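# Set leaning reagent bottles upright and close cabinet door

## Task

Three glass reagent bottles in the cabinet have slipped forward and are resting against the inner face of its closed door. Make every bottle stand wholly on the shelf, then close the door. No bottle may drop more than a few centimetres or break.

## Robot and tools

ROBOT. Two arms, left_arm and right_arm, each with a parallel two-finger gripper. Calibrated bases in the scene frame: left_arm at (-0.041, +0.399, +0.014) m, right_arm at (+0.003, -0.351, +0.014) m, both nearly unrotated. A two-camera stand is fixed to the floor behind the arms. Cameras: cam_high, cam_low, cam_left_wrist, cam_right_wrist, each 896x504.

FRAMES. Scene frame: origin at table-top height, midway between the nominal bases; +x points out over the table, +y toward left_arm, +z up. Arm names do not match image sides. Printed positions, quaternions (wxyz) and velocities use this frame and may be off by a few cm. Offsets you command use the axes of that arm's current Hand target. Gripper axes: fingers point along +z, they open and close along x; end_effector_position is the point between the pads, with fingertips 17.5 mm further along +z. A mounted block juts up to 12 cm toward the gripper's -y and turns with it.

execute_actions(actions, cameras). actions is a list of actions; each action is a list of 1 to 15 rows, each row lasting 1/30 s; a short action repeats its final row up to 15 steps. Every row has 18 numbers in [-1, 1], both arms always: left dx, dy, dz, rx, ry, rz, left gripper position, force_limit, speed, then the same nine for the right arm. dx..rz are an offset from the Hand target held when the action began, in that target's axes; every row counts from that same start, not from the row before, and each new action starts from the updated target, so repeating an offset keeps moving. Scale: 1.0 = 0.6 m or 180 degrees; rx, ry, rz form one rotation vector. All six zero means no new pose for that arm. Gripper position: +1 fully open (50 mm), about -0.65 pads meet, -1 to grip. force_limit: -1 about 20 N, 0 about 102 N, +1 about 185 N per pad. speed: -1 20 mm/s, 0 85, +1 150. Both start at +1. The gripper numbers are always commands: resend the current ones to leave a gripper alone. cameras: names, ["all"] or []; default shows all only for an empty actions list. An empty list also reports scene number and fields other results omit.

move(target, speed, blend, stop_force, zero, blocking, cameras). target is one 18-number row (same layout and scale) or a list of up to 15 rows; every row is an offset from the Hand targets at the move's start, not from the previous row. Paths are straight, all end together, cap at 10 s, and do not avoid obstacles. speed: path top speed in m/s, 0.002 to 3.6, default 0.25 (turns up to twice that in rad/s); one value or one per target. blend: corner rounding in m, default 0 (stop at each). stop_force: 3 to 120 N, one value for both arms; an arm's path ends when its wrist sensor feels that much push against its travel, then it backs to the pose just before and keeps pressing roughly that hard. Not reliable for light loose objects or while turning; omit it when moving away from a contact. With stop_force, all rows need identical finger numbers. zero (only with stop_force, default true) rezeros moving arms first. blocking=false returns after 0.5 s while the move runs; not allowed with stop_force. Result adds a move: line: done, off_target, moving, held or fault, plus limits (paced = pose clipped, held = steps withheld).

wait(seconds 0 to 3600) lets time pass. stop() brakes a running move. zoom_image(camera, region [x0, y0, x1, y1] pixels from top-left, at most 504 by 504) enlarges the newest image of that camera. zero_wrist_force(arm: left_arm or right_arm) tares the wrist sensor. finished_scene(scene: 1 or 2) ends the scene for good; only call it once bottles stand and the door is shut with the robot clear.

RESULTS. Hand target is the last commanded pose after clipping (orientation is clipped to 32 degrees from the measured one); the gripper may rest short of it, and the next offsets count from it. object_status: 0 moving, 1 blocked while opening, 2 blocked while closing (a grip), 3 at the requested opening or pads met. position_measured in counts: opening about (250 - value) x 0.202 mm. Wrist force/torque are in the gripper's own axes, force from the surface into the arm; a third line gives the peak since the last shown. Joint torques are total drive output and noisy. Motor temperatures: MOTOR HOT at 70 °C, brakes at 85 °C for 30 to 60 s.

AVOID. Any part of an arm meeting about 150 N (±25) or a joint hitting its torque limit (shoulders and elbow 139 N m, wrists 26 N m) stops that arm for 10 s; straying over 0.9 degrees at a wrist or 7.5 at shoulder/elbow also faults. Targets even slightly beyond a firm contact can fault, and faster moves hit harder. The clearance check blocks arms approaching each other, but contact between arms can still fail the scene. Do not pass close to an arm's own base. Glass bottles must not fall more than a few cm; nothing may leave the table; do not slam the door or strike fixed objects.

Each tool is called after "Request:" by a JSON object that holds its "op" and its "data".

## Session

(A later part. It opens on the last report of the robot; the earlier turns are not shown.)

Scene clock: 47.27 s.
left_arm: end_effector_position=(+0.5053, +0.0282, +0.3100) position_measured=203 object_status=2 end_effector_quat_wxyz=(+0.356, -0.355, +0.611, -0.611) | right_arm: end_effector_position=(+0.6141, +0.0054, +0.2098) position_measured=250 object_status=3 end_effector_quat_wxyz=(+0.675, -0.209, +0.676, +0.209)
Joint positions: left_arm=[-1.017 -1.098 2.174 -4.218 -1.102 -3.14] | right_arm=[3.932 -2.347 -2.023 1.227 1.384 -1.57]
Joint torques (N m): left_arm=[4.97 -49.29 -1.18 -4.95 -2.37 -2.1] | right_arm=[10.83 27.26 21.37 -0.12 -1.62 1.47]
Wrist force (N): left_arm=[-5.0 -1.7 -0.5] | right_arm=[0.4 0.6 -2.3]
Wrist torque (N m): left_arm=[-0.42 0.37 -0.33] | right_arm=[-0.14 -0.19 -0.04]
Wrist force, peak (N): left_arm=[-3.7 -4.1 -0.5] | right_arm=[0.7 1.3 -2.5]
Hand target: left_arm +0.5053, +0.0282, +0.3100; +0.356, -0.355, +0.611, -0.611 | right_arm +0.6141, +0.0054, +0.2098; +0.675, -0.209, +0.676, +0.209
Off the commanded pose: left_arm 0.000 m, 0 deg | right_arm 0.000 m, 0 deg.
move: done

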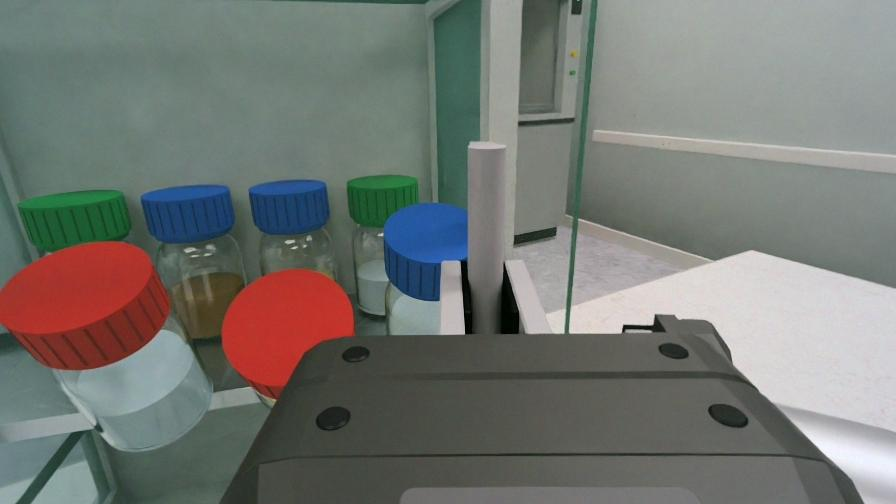

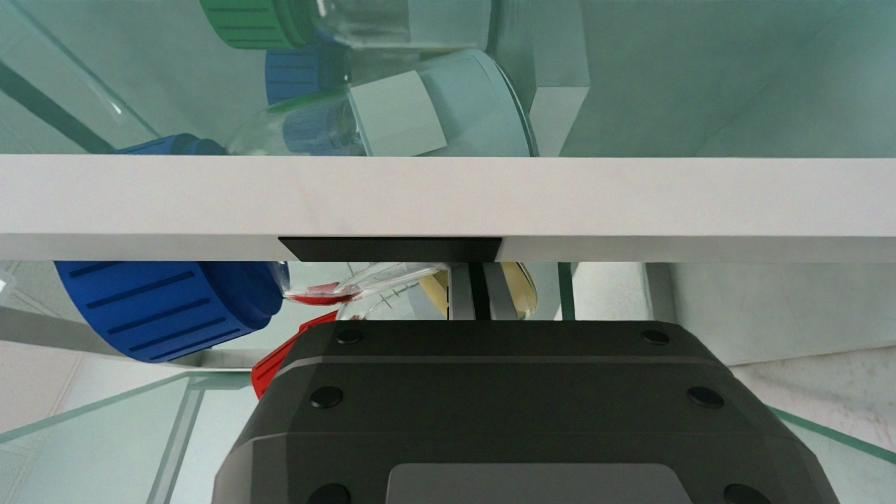

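Request:
{"op": "move", "data": {"target": [0,0,0,0,0,0,-1,-0.8,-0.5, -0.0667,0,0,0,0,0,-1,-1,0], "speed": 0.06, "stop_force": 15, "cameras": ["cam_left_wrist","cam_right_wrist"]}}

Scene clock: 50.03 s.
left_arm: end_effector_position=(+0.5053, +0.0282, +0.3100) position_measured=203 object_status=2 end_effector_quat_wxyz=(+0.356, -0.355, +0.611, -0.611) | right_arm: end_effector_position=(+0.6142, +0.0055, +0.2498) position_measured=250 object_status=3 end_effector_quat_wxyz=(+0.675, -0.209, +0.676, +0.209)
Joint positions: left_arm=[-1.017 -1.098 2.174 -4.218 -1.102 -3.14] | right_arm=[3.932 -2.25 -2.035 1.141 1.384 -1.57]
Joint torques (N m): left_arm=[5.01 -48.19 -2.1 -5.06 -2.22 -2.31] | right_arm=[-1.1 55.72 2.82 -0.18 0.91 1.52]
Wrist force (N): left_arm=[-4.5 -1.5 -0.7] | right_arm=[0.4 -0.9 -1.8]
Wrist torque (N m): left_arm=[-0.39 0.28 -0.33] | right_arm=[-0.12 -0.21 -0.03]
Wrist force, peak (N): left_arm=[-5.1 -1.8 -0.8] | right_arm=[0.4 0.6 -2.5]
Hand target: left_arm +0.5053, +0.0282, +0.3100; +0.356, -0.355, +0.611, -0.611 | right_arm +0.6142, +0.0054, +0.2498; +0.675, -0.209, +0.676, +0.209
Off the commanded pose: left_arm 0.000 m, 0 deg | right_arm 0.000 m, 0 deg.
move: done

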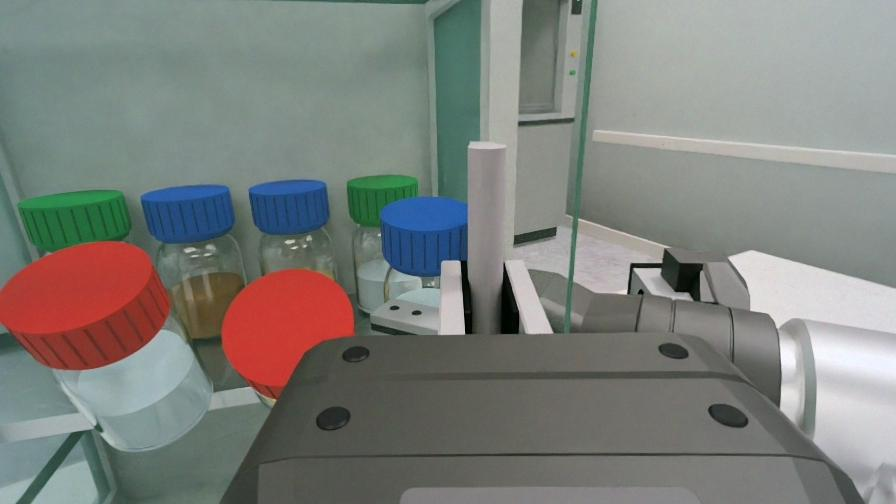

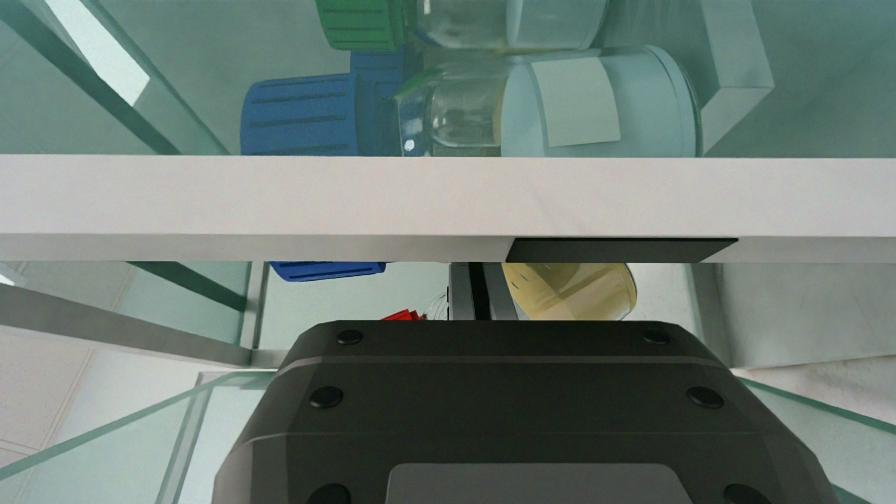

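Request:
{"op": "execute_actions", "data": {"actions": [], "cameras": ["all"]}}

Scene clock: 51.23 s.
left_arm: end_effector_position=(+0.5053, +0.0282, +0.3100) position_measured=203 object_status=2 end_effector_quat_wxyz=(+0.356, -0.355, +0.611, -0.611) | right_arm: end_effector_position=(+0.6142, +0.0055, +0.2498) position_measured=250 object_status=3 end_effector_quat_wxyz=(+0.675, -0.209, +0.676, +0.209)
Joint positions: left_arm=[-1.017 -1.098 2.174 -4.218 -1.102 -3.14] | right_arm=[3.932 -2.25 -2.035 1.141 1.384 -1.57]
Joint velocities: within noise
Joint torques (N m): left_arm=[4.78 -47.85 -1.85 -4.9 -2.33 -2.14] | right_arm=[-8.54 55.8 2.77 -0.17 0.85 1.44]
Motor temperatures (°C): left_arm=[28 28 26 35 34 32] | right_arm=[24 29 27 32 32 32]
Wrist force (N): left_arm=[-4.7 -1.6 -0.3] | right_arm=[0.4 -0.8 -1.7]
Wrist torque (N m): left_arm=[-0.41 0.31 -0.33] | right_arm=[-0.11 -0.21 -0.04]
Wrist force, peak (N): left_arm=[-5.0 -1.9 -0.8] | right_arm=[0.6 -1.0 -1.9]
Hand target: left_arm +0.5053, +0.0282, +0.3100; +0.356, -0.355, +0.611, -0.611 | right_arm +0.6142, +0.0054, +0.2498; +0.675, -0.209, +0.676, +0.209
Tool commands: left_gripper/position=-1.0 left_gripper/force_limit=-0.8 left_gripper/speed=-0.5 right_gripper/position=-1.0 right_gripper/force_limit=-1.0 right_gripper/speed=+0.0
Off the commanded pose: left_arm 0.000 m, 0 deg | right_arm 0.000 m, 0 deg.

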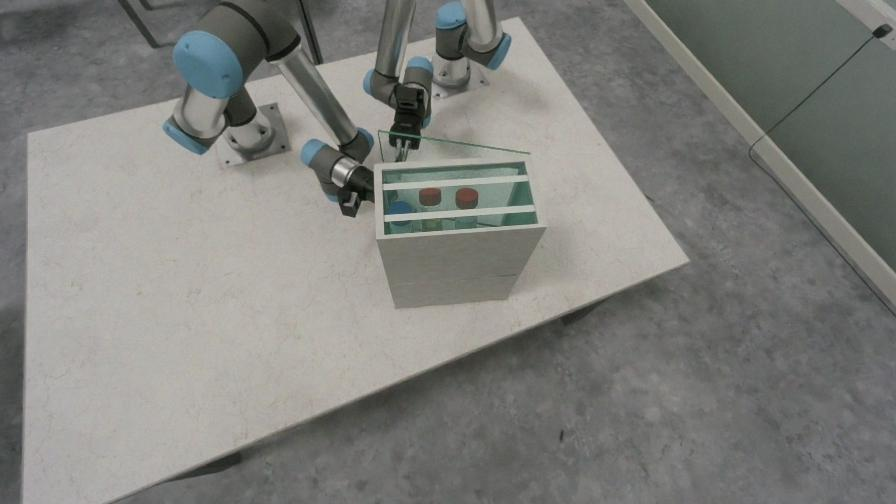

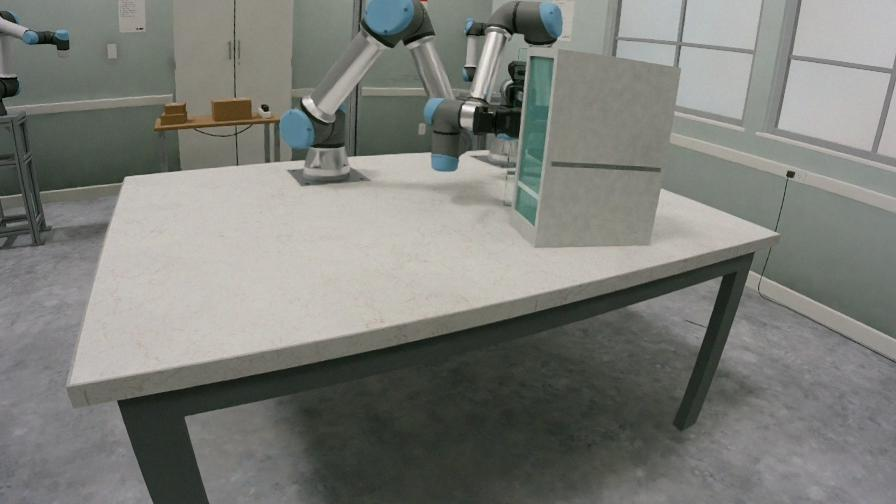

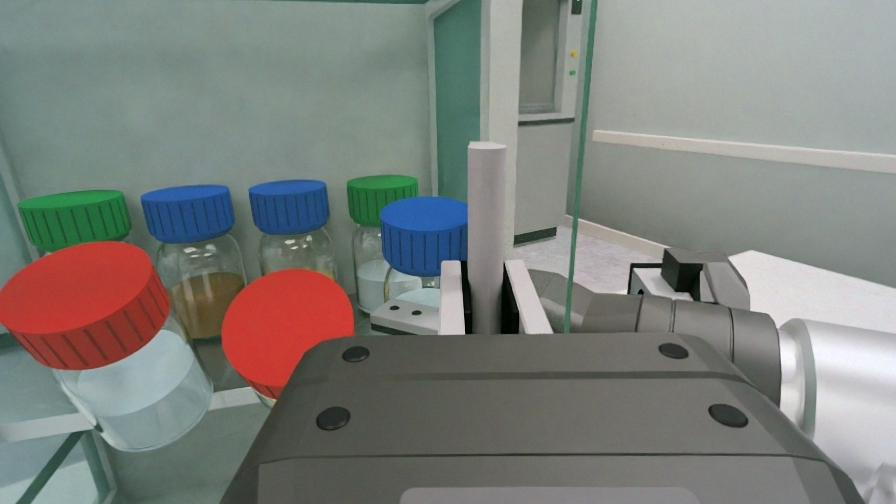

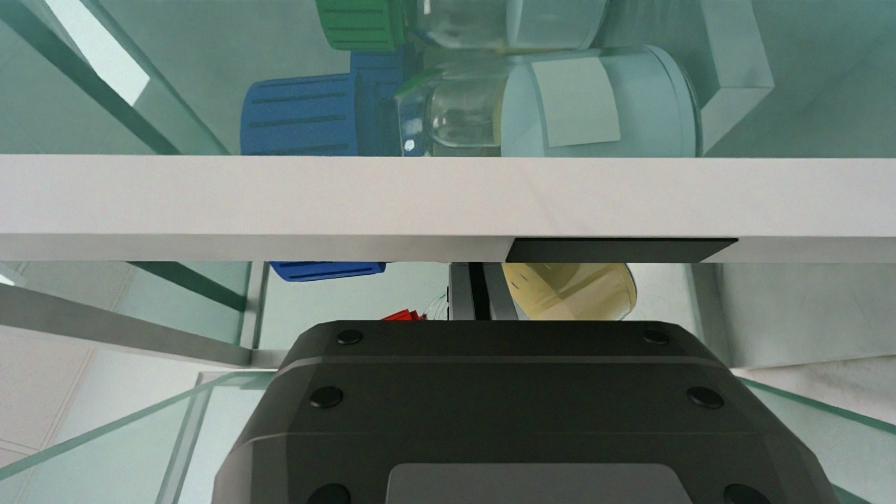

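Request:
{"op": "move", "data": {"target": [[0,0,0,0,0,0,-1,-0.8,-0.5,0,0.0051,-0.0043,0,0,0,-1,-1,0],[0,0,0,0,0,0,-1,-0.8,-0.5,0.0167,0.0045,-0.0237,-0.0833,0,0,-1,-1,0],[0,0,0,0,0,0,-1,-0.8,-0.5,0.0417,0.0027,-0.0390,-0.1667,0,0,-1,-1,0],[0,0,0,0,0,0,-1,-0.8,-0.5,0.0667,0.0288,-0.0610,-0.1667,0,0,-1,-1,0]], "speed": [0.05,0.1,0.1,0.1], "blend": [0.002,0.003,0.003,0], "cameras": ["cam_right_wrist","cam_left_wrist"]}}

Scene clock: 61.13 s.
left_arm: end_effector_position=(+0.5053, +0.0282, +0.3100) position_measured=203 object_status=2 end_effector_quat_wxyz=(+0.356, -0.355, +0.611, -0.611) | right_arm: end_effector_position=(+0.5743, -0.0010, +0.2099) position_measured=250 object_status=3 end_effector_quat_wxyz=(+0.598, -0.377, +0.599, +0.377)
Joint positions: left_arm=[-1.017 -1.098 2.174 -4.218 -1.102 -3.14] | right_arm=[3.678 -2.37 -1.949 1.176 2.162 -1.571]
Joint torques (N m): left_arm=[4.3 -48.24 -2.21 -4.89 -2.29 -2.15] | right_arm=[11.21 29.82 2.36 4.97 -1.36 1.47]
Wrist force (N): left_arm=[-4.7 -1.6 -0.4] | right_arm=[1.5 -0.3 -2.1]
Wrist torque (N m): left_arm=[-0.42 0.31 -0.33] | right_arm=[-0.12 -0.21 0.07]
Wrist force, peak (N): left_arm=[-5.1 -1.7 -0.6] | right_arm=[2.3 0.5 -2.2]
Hand target: left_arm +0.5053, +0.0282, +0.3100; +0.356, -0.355, +0.611, -0.611 | right_arm +0.5742, -0.0010, +0.2098; +0.598, -0.377, +0.599, +0.377
Off the commanded pose: left_arm 0.000 m, 0 deg | right_arm 0.000 m, 0 deg.
move: done
Images, in order (width x height): cam_left_wrist 896x504, cam_right_wrist 896x504.

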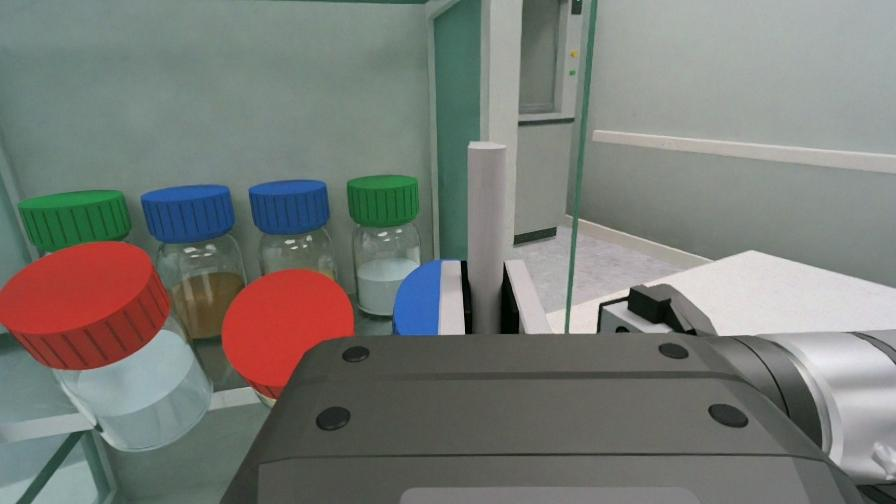

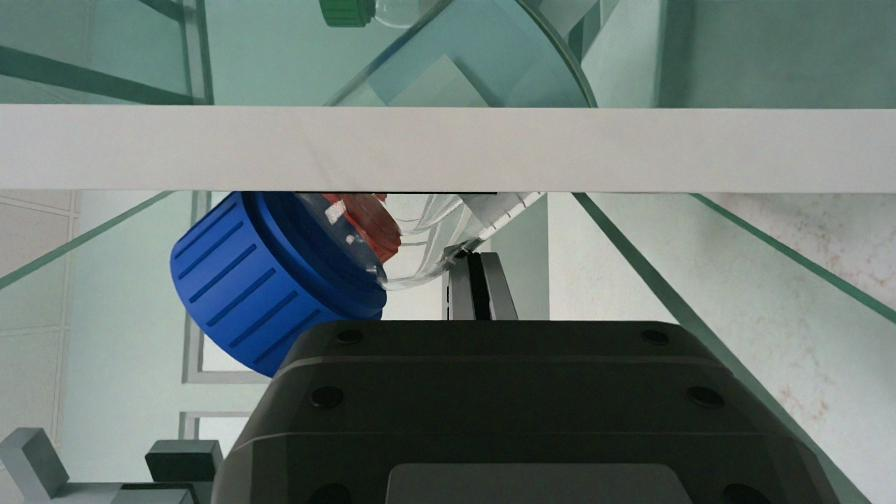

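Request:
{"op": "zoom_image", "data": {"camera": "cam_right_wrist", "region": [150, 0, 650, 400]}}

Request:
{"op": "zoom_image", "data": {"camera": "cam_left_wrist", "region": [350, 150, 600, 350]}}

Scaled by 1.008.

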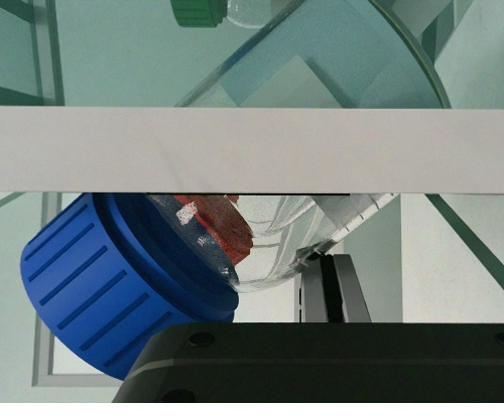

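Scaled by 2.016.

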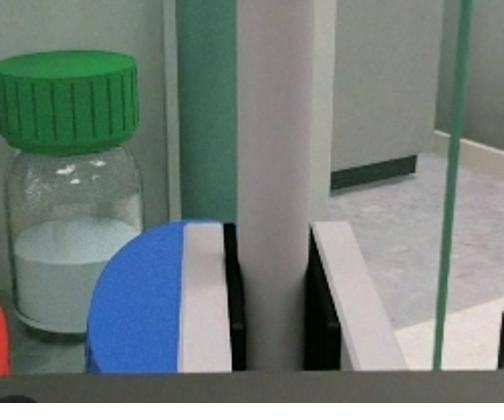

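Request:
{"op": "move", "data": {"target": [[0,0,0,0,0,0,-1,-0.8,-0.5,0,-0.0335,0.0060,0,0,0,-1,-1,0],[0,0,0,0,0,0,-1,-0.8,-0.5,0,-0.0395,0.0203,0.0833,0,0,-1,-1,0],[0,0,0,0,0,0,-1,-0.8,-0.5,0,-0.0552,0.0385,0.1667,0,0,-1,-1,0],[0,0,0,0,0,0,-1,-0.8,-0.5,0,-0.0652,0.0473,0.1944,0,0,-1,-1,0]], "speed": 0.06, "blend": [0.003,0.003,0.003,0], "cameras": ["cam_right_wrist","cam_left_wrist"]}}

Scene clock: 76.60 s.
left_arm: end_effector_position=(+0.5053, +0.0282, +0.3100) position_measured=203 object_status=2 end_effector_quat_wxyz=(+0.356, -0.355, +0.611, -0.611) | right_arm: end_effector_position=(+0.6217, +0.0077, +0.2098) position_measured=250 object_status=3 end_effector_quat_wxyz=(+0.683, -0.180, +0.685, +0.179)
Joint positions: left_arm=[-1.017 -1.098 2.174 -4.218 -1.102 -3.14] | right_arm=[3.973 -2.353 -2.003 1.213 1.256 -1.57]
Joint torques (N m): left_arm=[5.34 -47.42 -2.21 -4.88 -2.18 -1.99] | right_arm=[11.22 28.6 20.76 -0.18 -0.78 1.45]
Wrist force (N): left_arm=[-4.7 -1.5 -0.6] | right_arm=[0.5 -0.6 -2.0]
Wrist torque (N m): left_arm=[-0.39 0.32 -0.33] | right_arm=[-0.15 -0.21 -0.03]
Wrist force, peak (N): left_arm=[-5.2 -1.6 -0.9] | right_arm=[1.7 1.9 -2.1]
Hand target: left_arm +0.5053, +0.0282, +0.3100; +0.356, -0.355, +0.611, -0.611 | right_arm +0.6217, +0.0077, +0.2098; +0.683, -0.180, +0.685, +0.179
Off the commanded pose: left_arm 0.000 m, 0 deg | right_arm 0.000 m, 0 deg.
move: done
Images, in order (width x height): cam_left_wrist 896x504, cam_right_wrist 896x504.

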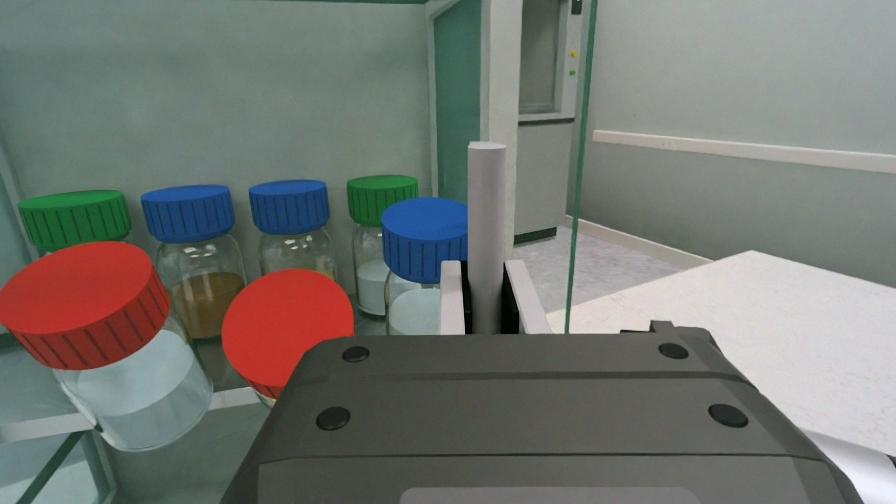

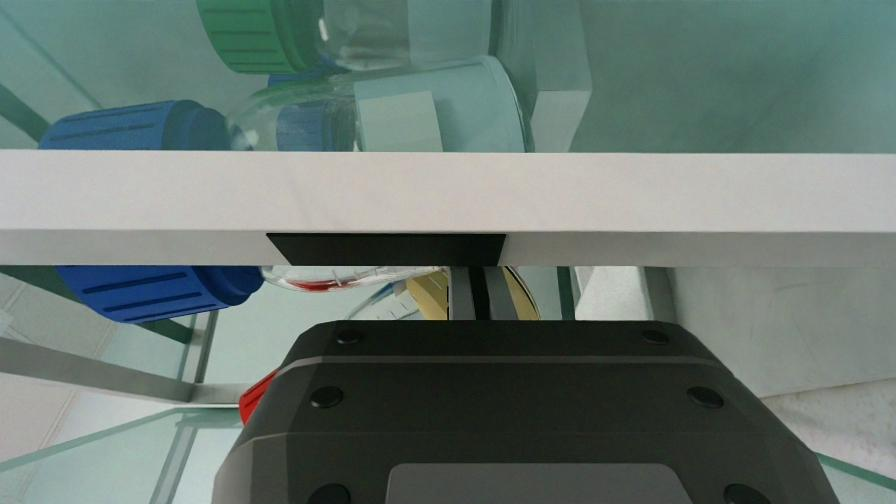

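Request:
{"op": "move", "data": {"target": [0,0,0,0,0,0,-1,-0.8,-0.5,-0.0867,0,0,0,0,0,-1,-1,0], "speed": 0.06, "cameras": ["cam_right_wrist","cam_left_wrist"]}}

Scene clock: 78.30 s.
left_arm: end_effector_position=(+0.5053, +0.0282, +0.3100) position_measured=203 object_status=2 end_effector_quat_wxyz=(+0.356, -0.355, +0.611, -0.611) | right_arm: end_effector_position=(+0.6218, +0.0078, +0.2617) position_measured=250 object_status=3 end_effector_quat_wxyz=(+0.683, -0.180, +0.685, +0.179) end_effector_velocity=(+0.000, +0.001, +0.001) end_effector_angular_velocity=(-0.001, +0.001, +0.001)
Joint positions: left_arm=[-1.017 -1.098 2.174 -4.218 -1.102 -3.14] | right_arm=[3.973 -2.23 -2.017 1.103 1.256 -1.57]
Joint velocities: left_arm=[within noise] | right_arm=[0.001 0.003 0 -0.005 0 0]
Joint torques (N m): left_arm=[4.94 -47.73 -2.68 -4.92 -2.21 -1.89] | right_arm=[-5.04 54.71 3.65 -0.18 1.04 1.17]
Wrist force (N): left_arm=[-5.0 -1.6 -0.9] | right_arm=[0.1 -0.6 -1.5]
Wrist torque (N m): left_arm=[-0.42 0.36 -0.33] | right_arm=[-0.06 -0.15 -0.02]
Wrist force, peak (N): left_arm=[-5.1 -1.9 -0.5] | right_arm=[1.8 -0.5 -1.9]
Hand target: left_arm +0.5053, +0.0282, +0.3100; +0.356, -0.355, +0.611, -0.611 | right_arm +0.6218, +0.0077, +0.2618; +0.683, -0.180, +0.685, +0.179
Off the commanded pose: left_arm 0.000 m, 0 deg | right_arm 0.000 m, 0 deg.
move: done
Images, in order (width x height): cam_left_wrist 896x504, cam_right_wrist 896x504.

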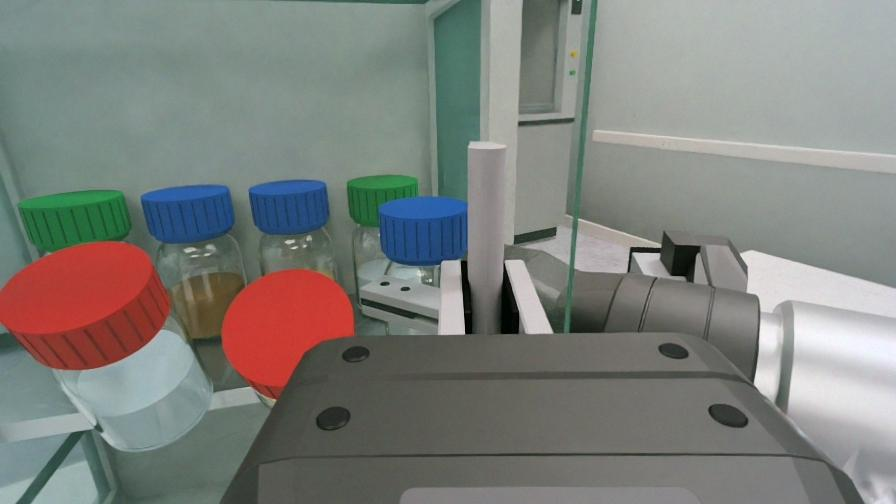

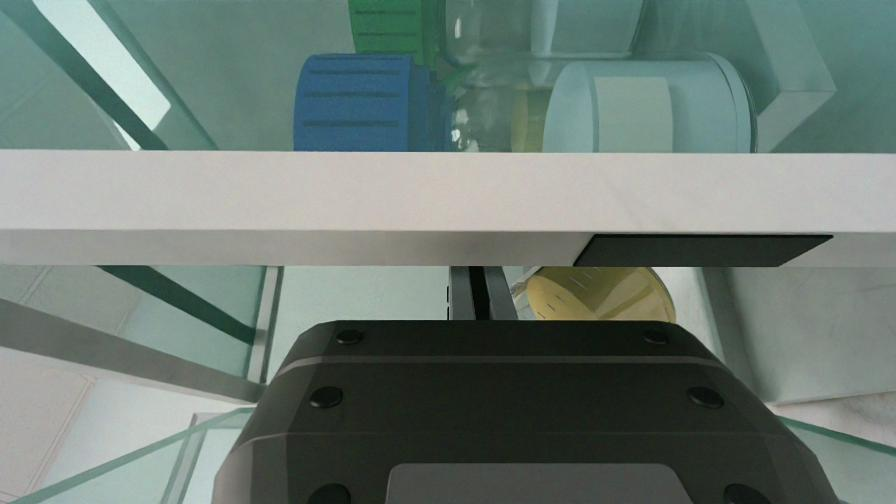

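Request:
{"op": "move", "data": {"target": [0,0,0,0,0,0,-1,-0.8,-0.5,0,0.0059,-0.0059,0,0,0,-1,-1,0], "speed": 0.03, "cameras": ["cam_right_wrist","cam_left_wrist"]}}

Scene clock: 79.13 s.
left_arm: end_effector_position=(+0.5053, +0.0282, +0.3100) position_measured=203 object_status=2 end_effector_quat_wxyz=(+0.356, -0.355, +0.611, -0.611) | right_arm: end_effector_position=(+0.6171, +0.0090, +0.2618) position_measured=250 object_status=3 end_effector_quat_wxyz=(+0.683, -0.180, +0.685, +0.179) end_effector_velocity=(-0.002, +0.000, +0.001) end_effector_angular_velocity=(+0.002, +0.000, +0.000)
Joint positions: left_arm=[-1.017 -1.098 2.174 -4.218 -1.102 -3.14] | right_arm=[3.983 -2.225 -2.027 1.109 1.246 -1.57]
Joint velocities: left_arm=[within noise] | right_arm=[0.002 0.003 -0.005 0.002 -0.003 0.002]
Joint torques (N m): left_arm=[4.54 -48.31 -1.78 -4.75 -2.25 -1.77] | right_arm=[10.05 55.77 4.42 5 -1.11 1.53]
Wrist force (N): left_arm=[-4.8 -1.7 -0.4] | right_arm=[0.4 -0.6 -1.6]
Wrist torque (N m): left_arm=[-0.42 0.33 -0.34] | right_arm=[-0.06 -0.21 -0.03]
Wrist force, peak (N): left_arm=[-5.1 -1.8 -0.5] | right_arm=[0.4 -1.4 -1.4]
Hand target: left_arm +0.5053, +0.0282, +0.3100; +0.356, -0.355, +0.611, -0.611 | right_arm +0.6170, +0.0091, +0.2618; +0.683, -0.180, +0.685, +0.179
Off the commanded pose: left_arm 0.000 m, 0 deg | right_arm 0.000 m, 0 deg.
move: done
Images, in order (width x height): cam_left_wrist 896x504, cam_right_wrist 896x504.

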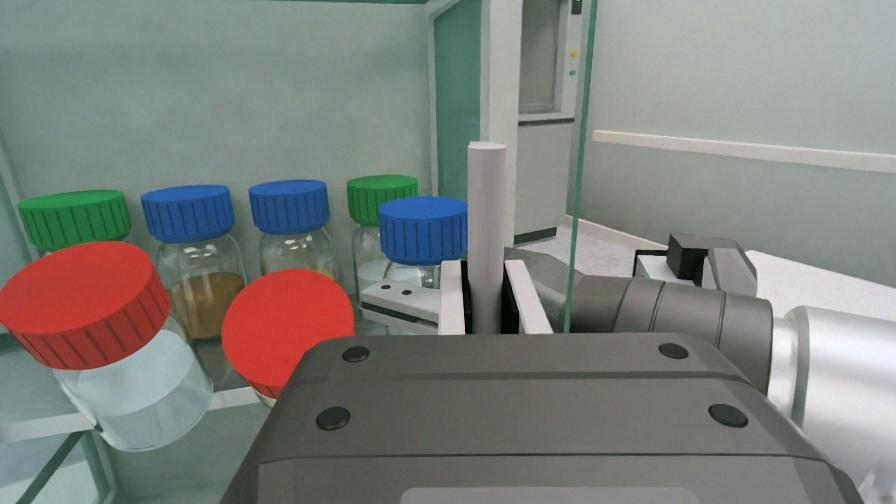

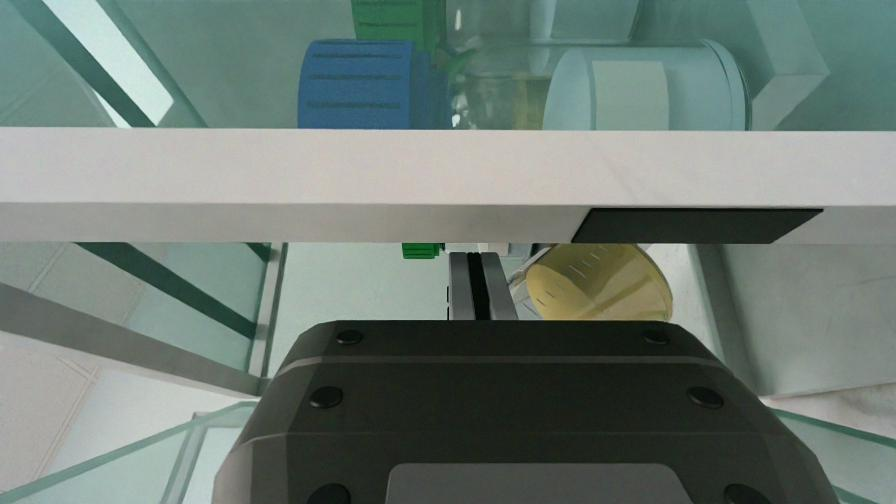

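Request:
{"op": "move", "data": {"target": [[0,0,0,0,0,0,-1,-0.8,-0.5,0,0.0007,-0.0178,-0.0278,0,0,-1,-1,0],[0,0,0,0,0,0,-1,-0.8,-0.5,0.02,-0.0003,-0.0357,-0.1111,0,0,-1,-1,0],[0,0,0,0,0,0,-1,-0.8,-0.5,0.0617,-0.0035,-0.0462,-0.1944,0,0,-1,-1,0],[0,0,0,0,0,0,-1,-0.8,-0.5,0.1063,0.0207,-0.0703,-0.1944,0,0,-1,-1,0]], "speed": [0.06,0.08,0.1,0.1], "blend": [0.002,0.003,0.003,0], "cameras": ["cam_right_wrist","cam_left_wrist"]}}

Scene clock: 87.10 s.
left_arm: end_effector_position=(+0.5053, +0.0282, +0.3100) position_measured=203 object_status=2 end_effector_quat_wxyz=(+0.356, -0.355, +0.611, -0.611) | right_arm: end_effector_position=(+0.5741, -0.0009, +0.1982) position_measured=250 object_status=3 end_effector_quat_wxyz=(+0.598, -0.377, +0.599, +0.377)
Joint positions: left_arm=[-1.017 -1.098 2.174 -4.218 -1.102 -3.14] | right_arm=[3.678 -2.398 -1.944 1.199 2.161 -1.571]
Joint torques (N m): left_arm=[5.31 -47.79 -1.13 -4.78 -2.21 -1.78] | right_arm=[12.22 32.16 1.72 4.82 -1.2 1.38]
Wrist force (N): left_arm=[-4.6 -1.3 -0.5] | right_arm=[0.6 -0.9 -2.0]
Wrist torque (N m): left_arm=[-0.36 0.31 -0.34] | right_arm=[-0.12 -0.25 0.05]
Wrist force, peak (N): left_arm=[-5.1 -1.7 -0.6] | right_arm=[0.2 -1.6 -2.3]
Hand target: left_arm +0.5053, +0.0282, +0.3100; +0.356, -0.355, +0.611, -0.611 | right_arm +0.5740, -0.0009, +0.1981; +0.598, -0.377, +0.599, +0.377
Off the commanded pose: left_arm 0.000 m, 0 deg | right_arm 0.000 m, 0 deg.
move: done
Images, in order (width x height): cam_left_wrist 896x504, cam_right_wrist 896x504.

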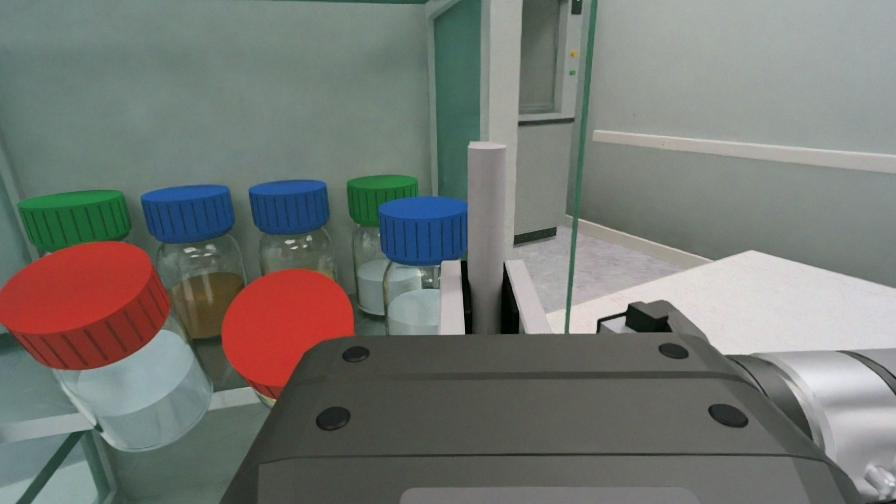

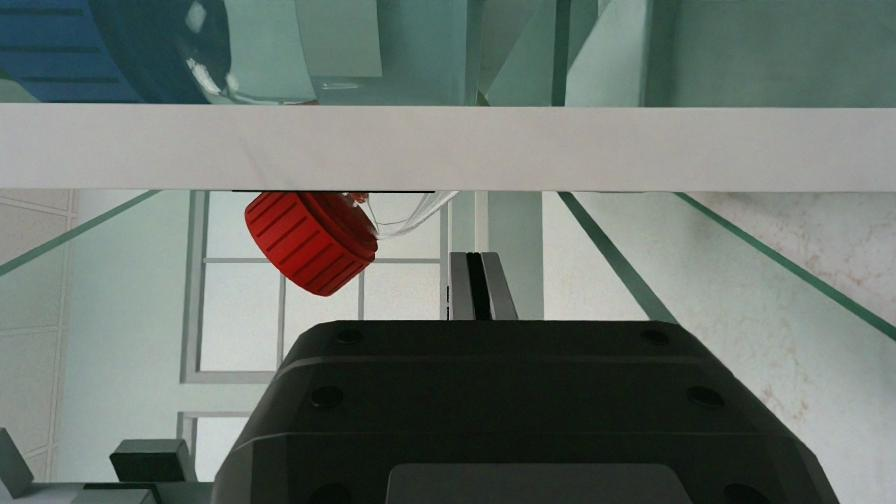

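Request:
{"op": "move", "data": {"target": [0,0,0,0,0,0,-1,-0.8,-0.5,0,0.0180,0.1030,-0.0389,0,0,-1,-1,0], "speed": 0.08, "stop_force": 12, "cameras": ["cam_right_wrist","cam_left_wrist"]}}

Scene clock: 90.03 s.
left_arm: end_effector_position=(+0.5053, +0.0282, +0.3100) position_measured=203 object_status=2 end_effector_quat_wxyz=(+0.356, -0.355, +0.611, -0.611) | right_arm: end_effector_position=(+0.5910, +0.0595, +0.1980) position_measured=250 object_status=3 end_effector_quat_wxyz=(+0.574, -0.413, +0.575, +0.413)
Joint positions: left_arm=[-1.017 -1.098 2.174 -4.218 -1.102 -3.14] | right_arm=[3.714 -2.46 -1.762 1.078 2.248 -1.571]
Joint torques (N m): left_arm=[5.68 -46.65 -2.34 -4.68 -2.18 -1.71] | right_arm=[12.3 34.3 23.81 -0.65 1.41 -0.63]
Wrist force (N): left_arm=[-4.6 -1.4 -0.4] | right_arm=[0.9 -0.6 -1.9]
Wrist torque (N m): left_arm=[-0.38 0.29 -0.33] | right_arm=[-0.07 -0.31 0.04]
Wrist force, peak (N): left_arm=[-5.0 -1.7 -0.5] | right_arm=[0.9 -0.6 -2.9]
Hand target: left_arm +0.5053, +0.0282, +0.3100; +0.356, -0.355, +0.611, -0.611 | right_arm +0.5910, +0.0595, +0.1980; +0.574, -0.413, +0.575, +0.413
Off the commanded pose: left_arm 0.000 m, 0 deg | right_arm 0.000 m, 0 deg.
move: done
Images, in order (width x height): cam_left_wrist 896x504, cam_right_wrist 896x504.

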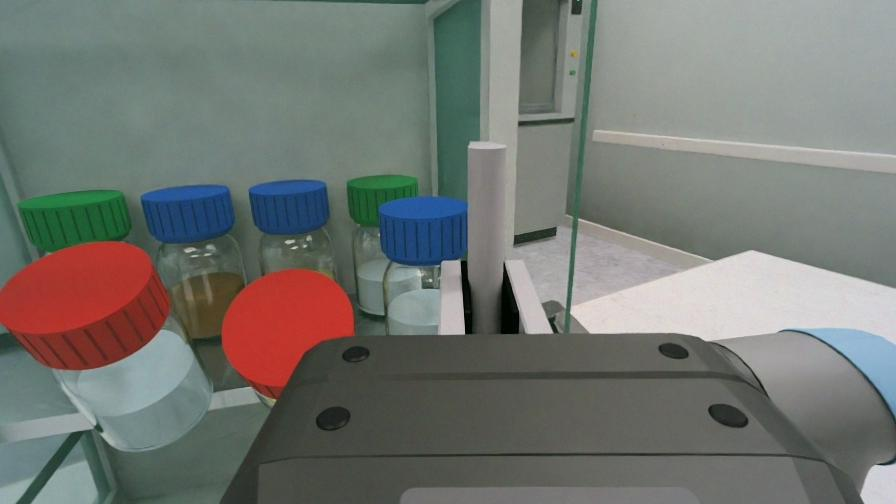

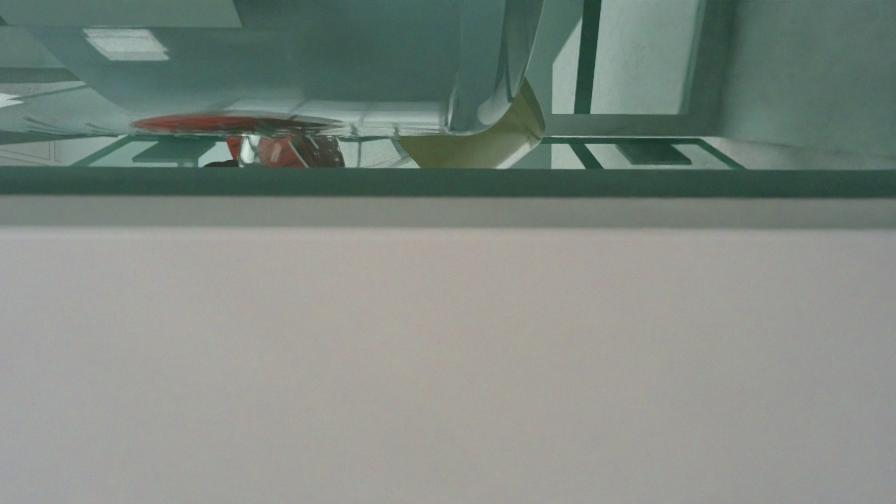

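Request:
{"op": "move", "data": {"target": [[0,0,0,0,0,0,-1,-0.8,-0.5,0,-0.0208,0.0017,0.0389,0,0,-1,-1,0],[0,0,0,0,0,0,-1,-0.8,-0.5,0,-0.0525,0.0055,0.1222,0,0,-1,-1,0]], "speed": 0.04, "blend": [0.003,0], "cameras": ["cam_right_wrist","cam_left_wrist"]}}

Scene clock: 94.80 s.
left_arm: end_effector_position=(+0.5053, +0.0282, +0.3099) position_measured=203 object_status=2 end_effector_quat_wxyz=(+0.356, -0.355, +0.611, -0.611) | right_arm: end_effector_position=(+0.6151, +0.0536, +0.1982) position_measured=250 object_status=3 end_effector_quat_wxyz=(+0.629, -0.323, +0.629, +0.323)
Joint positions: left_arm=[-1.017 -1.098 2.174 -4.218 -1.102 -3.14] | right_arm=[3.813 -2.425 -1.862 1.145 1.85 -1.571]
Joint torques (N m): left_arm=[-0.42 -46.16 -12.65 -2.68 -1.06 -1.67] | right_arm=[0.08 46.15 11.95 2.44 -0.57 -0.09]
Wrist force (N): left_arm=[-2.8 -0.9 -2.1] | right_arm=[1.9 -1.3 -11.1]
Wrist torque (N m): left_arm=[-0.41 0.33 -0.32] | right_arm=[-0.58 -0.22 0.02]
Wrist force, peak (N): left_arm=[-3.6 0.3 -15.5] | right_arm=[8.3 -21.2 -123.4]
Hand target: left_arm +0.5053, +0.0282, +0.3100; +0.356, -0.355, +0.611, -0.611 | right_arm +0.6151, +0.0536, +0.1982; +0.629, -0.323, +0.629, +0.323 (not the last commanded pose)
Tool commands: left_gripper/position=-1.0 left_gripper/force_limit=-0.8 left_gripper/speed=-0.5 right_gripper/position=-1.0 right_gripper/force_limit=-1.0 right_gripper/speed=+0.003922
Off the commanded pose: left_arm 0.000 m, 0 deg | right_arm 0.007 m, 5 deg.
FORCE FAULT: contact force on the right arm reached its limit, and that arm stopped. The contact can be on any part of that arm, not only on its tool. That arm's remaining commands of this call were not run. That arm is still stopped at the end of this call. That arm stays stopped for about 10 more seconds. Until then a move that you send moves the other arm only, and its call returns only when the move has ended. Once the stop has ended, the next robot result says so. If the stop ends while you think or write, that arm runs what you send next, counted from a new Hand target: where the arm stands when the stop ends. While its stop runs, that arm takes no new command, but its gripper still runs the gripper command that each later call begins with. Until it ends, the stop uses up actions while you think or wait. An arm that is not stopped still takes commands.
move: fault (right_arm); path passed 1 of 2 targets
Images, in order (width x height): cam_left_wrist 896x504, cam_right_wrist 896x504.

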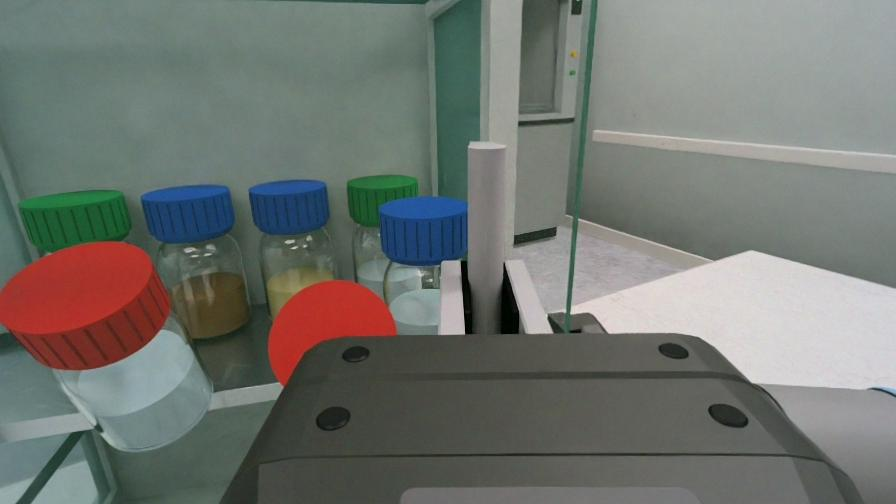

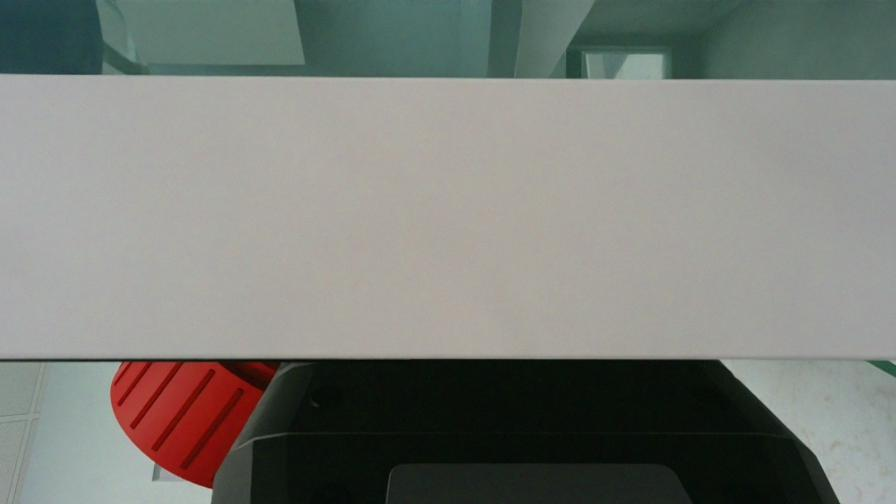

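Request:
{"op": "wait", "data": {"seconds": 7.5, "cameras": ["cam_right_wrist","cam_left_wrist"]}}

Scene clock: 107.90 s.
left_arm: end_effector_position=(+0.5053, +0.0282, +0.3100) position_measured=203 object_status=2 end_effector_quat_wxyz=(+0.356, -0.355, +0.611, -0.611) | right_arm: end_effector_position=(+0.6151, +0.0536, +0.1982) position_measured=250 object_status=3 end_effector_quat_wxyz=(+0.629, -0.323, +0.629, +0.323)
Joint positions: left_arm=[-1.017 -1.098 2.174 -4.218 -1.102 -3.14] | right_arm=[3.813 -2.425 -1.862 1.145 1.85 -1.571]
Joint torques (N m): left_arm=[-8.4 -27.61 -27.12 -0.23 -0.26 -1.22] | right_arm=[0.48 46.47 12.58 2.45 -0.43 -0.19]
Wrist force (N): left_arm=[-3.6 -0.1 -3.4] | right_arm=[1.5 -2.4 -11.4]
Wrist torque (N m): left_arm=[-0.39 0.26 -0.33] | right_arm=[-0.71 -0.17 0.03]
Wrist force, peak (N): left_arm=[-4.1 -0.2 -3.8] | right_arm=[1.6 -2.8 -11.7]
Hand target: left_arm +0.5053, +0.0282, +0.3100; +0.356, -0.355, +0.611, -0.611 | right_arm +0.6151, +0.0536, +0.1982; +0.629, -0.323, +0.629, +0.323 (not the last commanded pose)
Tool commands: left_gripper/position=-1.0 left_gripper/force_limit=-0.8 left_gripper/speed=-0.5 right_gripper/position=-1.0 right_gripper/force_limit=-1.0 right_gripper/speed=+0.003922
Off the commanded pose: left_arm 0.000 m, 0 deg | right_arm 0.007 m, 5 deg.
FORCE FAULT, CONTINUED: the right arm's stop, for the force fault that an earlier result reported, is over. The rest of the stop counts as 20 of the actions that you can send in this scene. That arm's target is now where it stood when the stop ended, not its last command. That arm accepts commands again.
wait: 7.50 s; at rest from the start
Images, in order (width x height): cam_left_wrist 896x504, cam_right_wrist 896x504.

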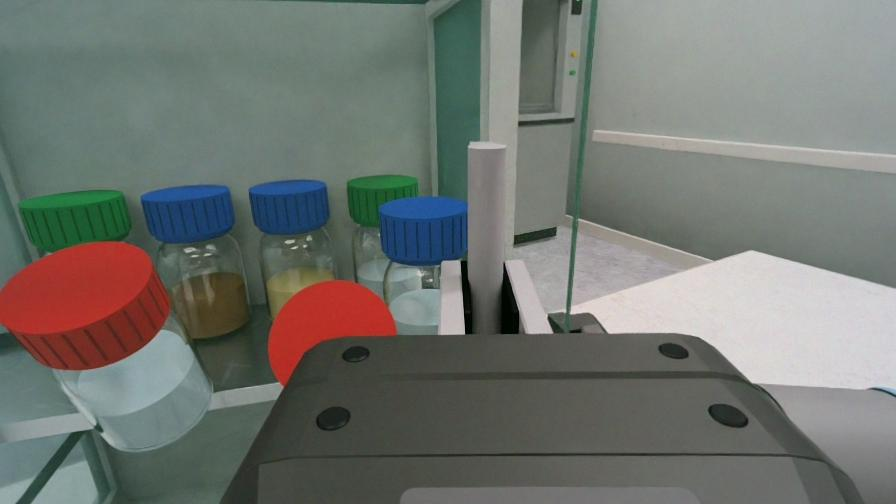

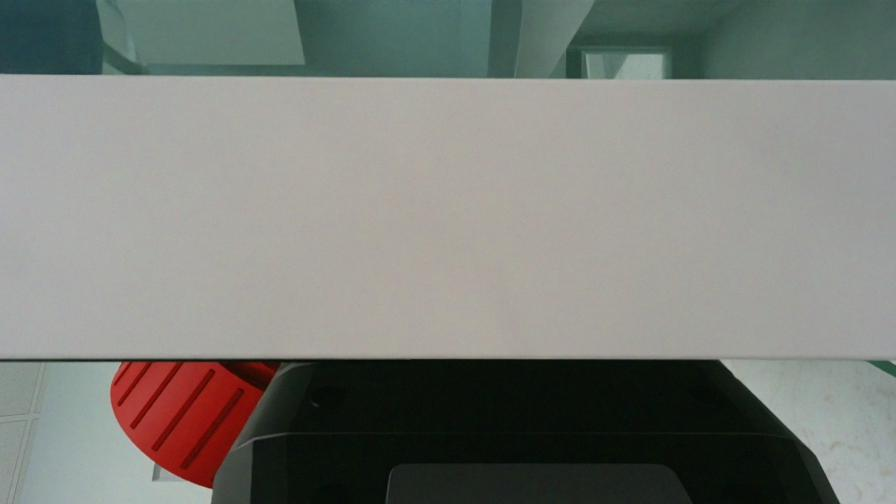

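Request:
{"op": "move", "data": {"target": [0,0,0,0,0,0,-1,-0.8,-0.5,0,0.004,-0.0217,0,0,0,-1,-1,0], "speed": 0.03, "cameras": ["cam_right_wrist","cam_left_wrist"]}}

Scene clock: 109.50 s.
left_arm: end_effector_position=(+0.5053, +0.0282, +0.3100) position_measured=203 object_status=2 end_effector_quat_wxyz=(+0.356, -0.355, +0.611, -0.611) | right_arm: end_effector_position=(+0.6056, +0.0445, +0.1983) position_measured=250 object_status=3 end_effector_quat_wxyz=(+0.629, -0.323, +0.629, +0.323)
Joint positions: left_arm=[-1.017 -1.098 2.174 -4.218 -1.102 -3.14] | right_arm=[3.81 -2.412 -1.9 1.17 1.853 -1.571]
Joint torques (N m): left_arm=[-7.89 -25.46 -22.63 -0.32 -0.2 -1.13] | right_arm=[-12.29 62.11 3.23 5.72 1.25 -0.32]
Wrist force (N): left_arm=[-3.7 -0.3 -0.4] | right_arm=[1.0 0.2 -2.8]
Wrist torque (N m): left_arm=[-0.39 0.30 -0.33] | right_arm=[-0.08 -0.10 0.03]
Wrist force, peak (N): left_arm=[-3.8 -0.1 -3.9] | right_arm=[1.7 -2.8 -11.6]
Hand target: left_arm +0.5053, +0.0282, +0.3100; +0.356, -0.355, +0.611, -0.611 | right_arm +0.6055, +0.0444, +0.1983; +0.629, -0.323, +0.629, +0.323
Off the commanded pose: left_arm 0.000 m, 0 deg | right_arm 0.000 m, 0 deg.
move: done
Images, in order (width x height): cam_left_wrist 896x504, cam_right_wrist 896x504.

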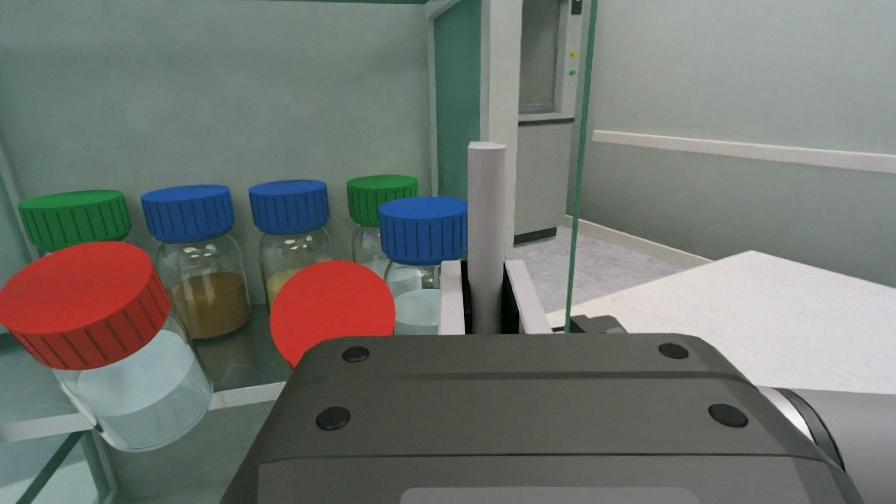

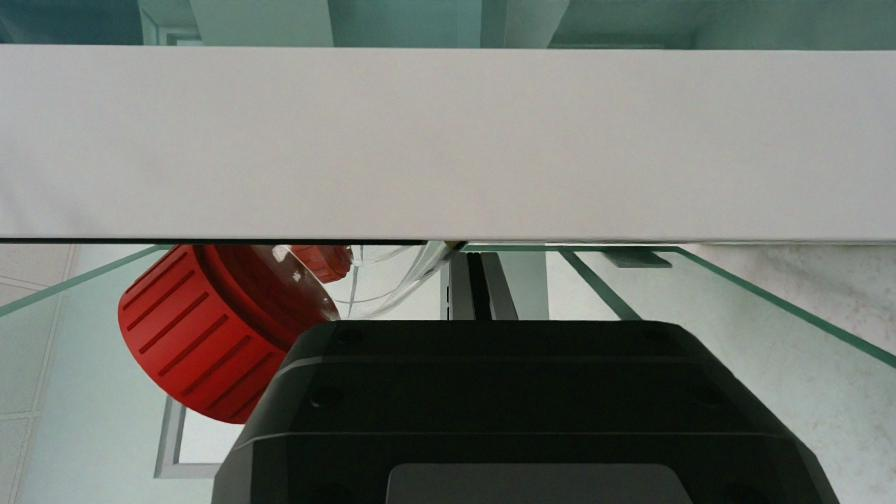

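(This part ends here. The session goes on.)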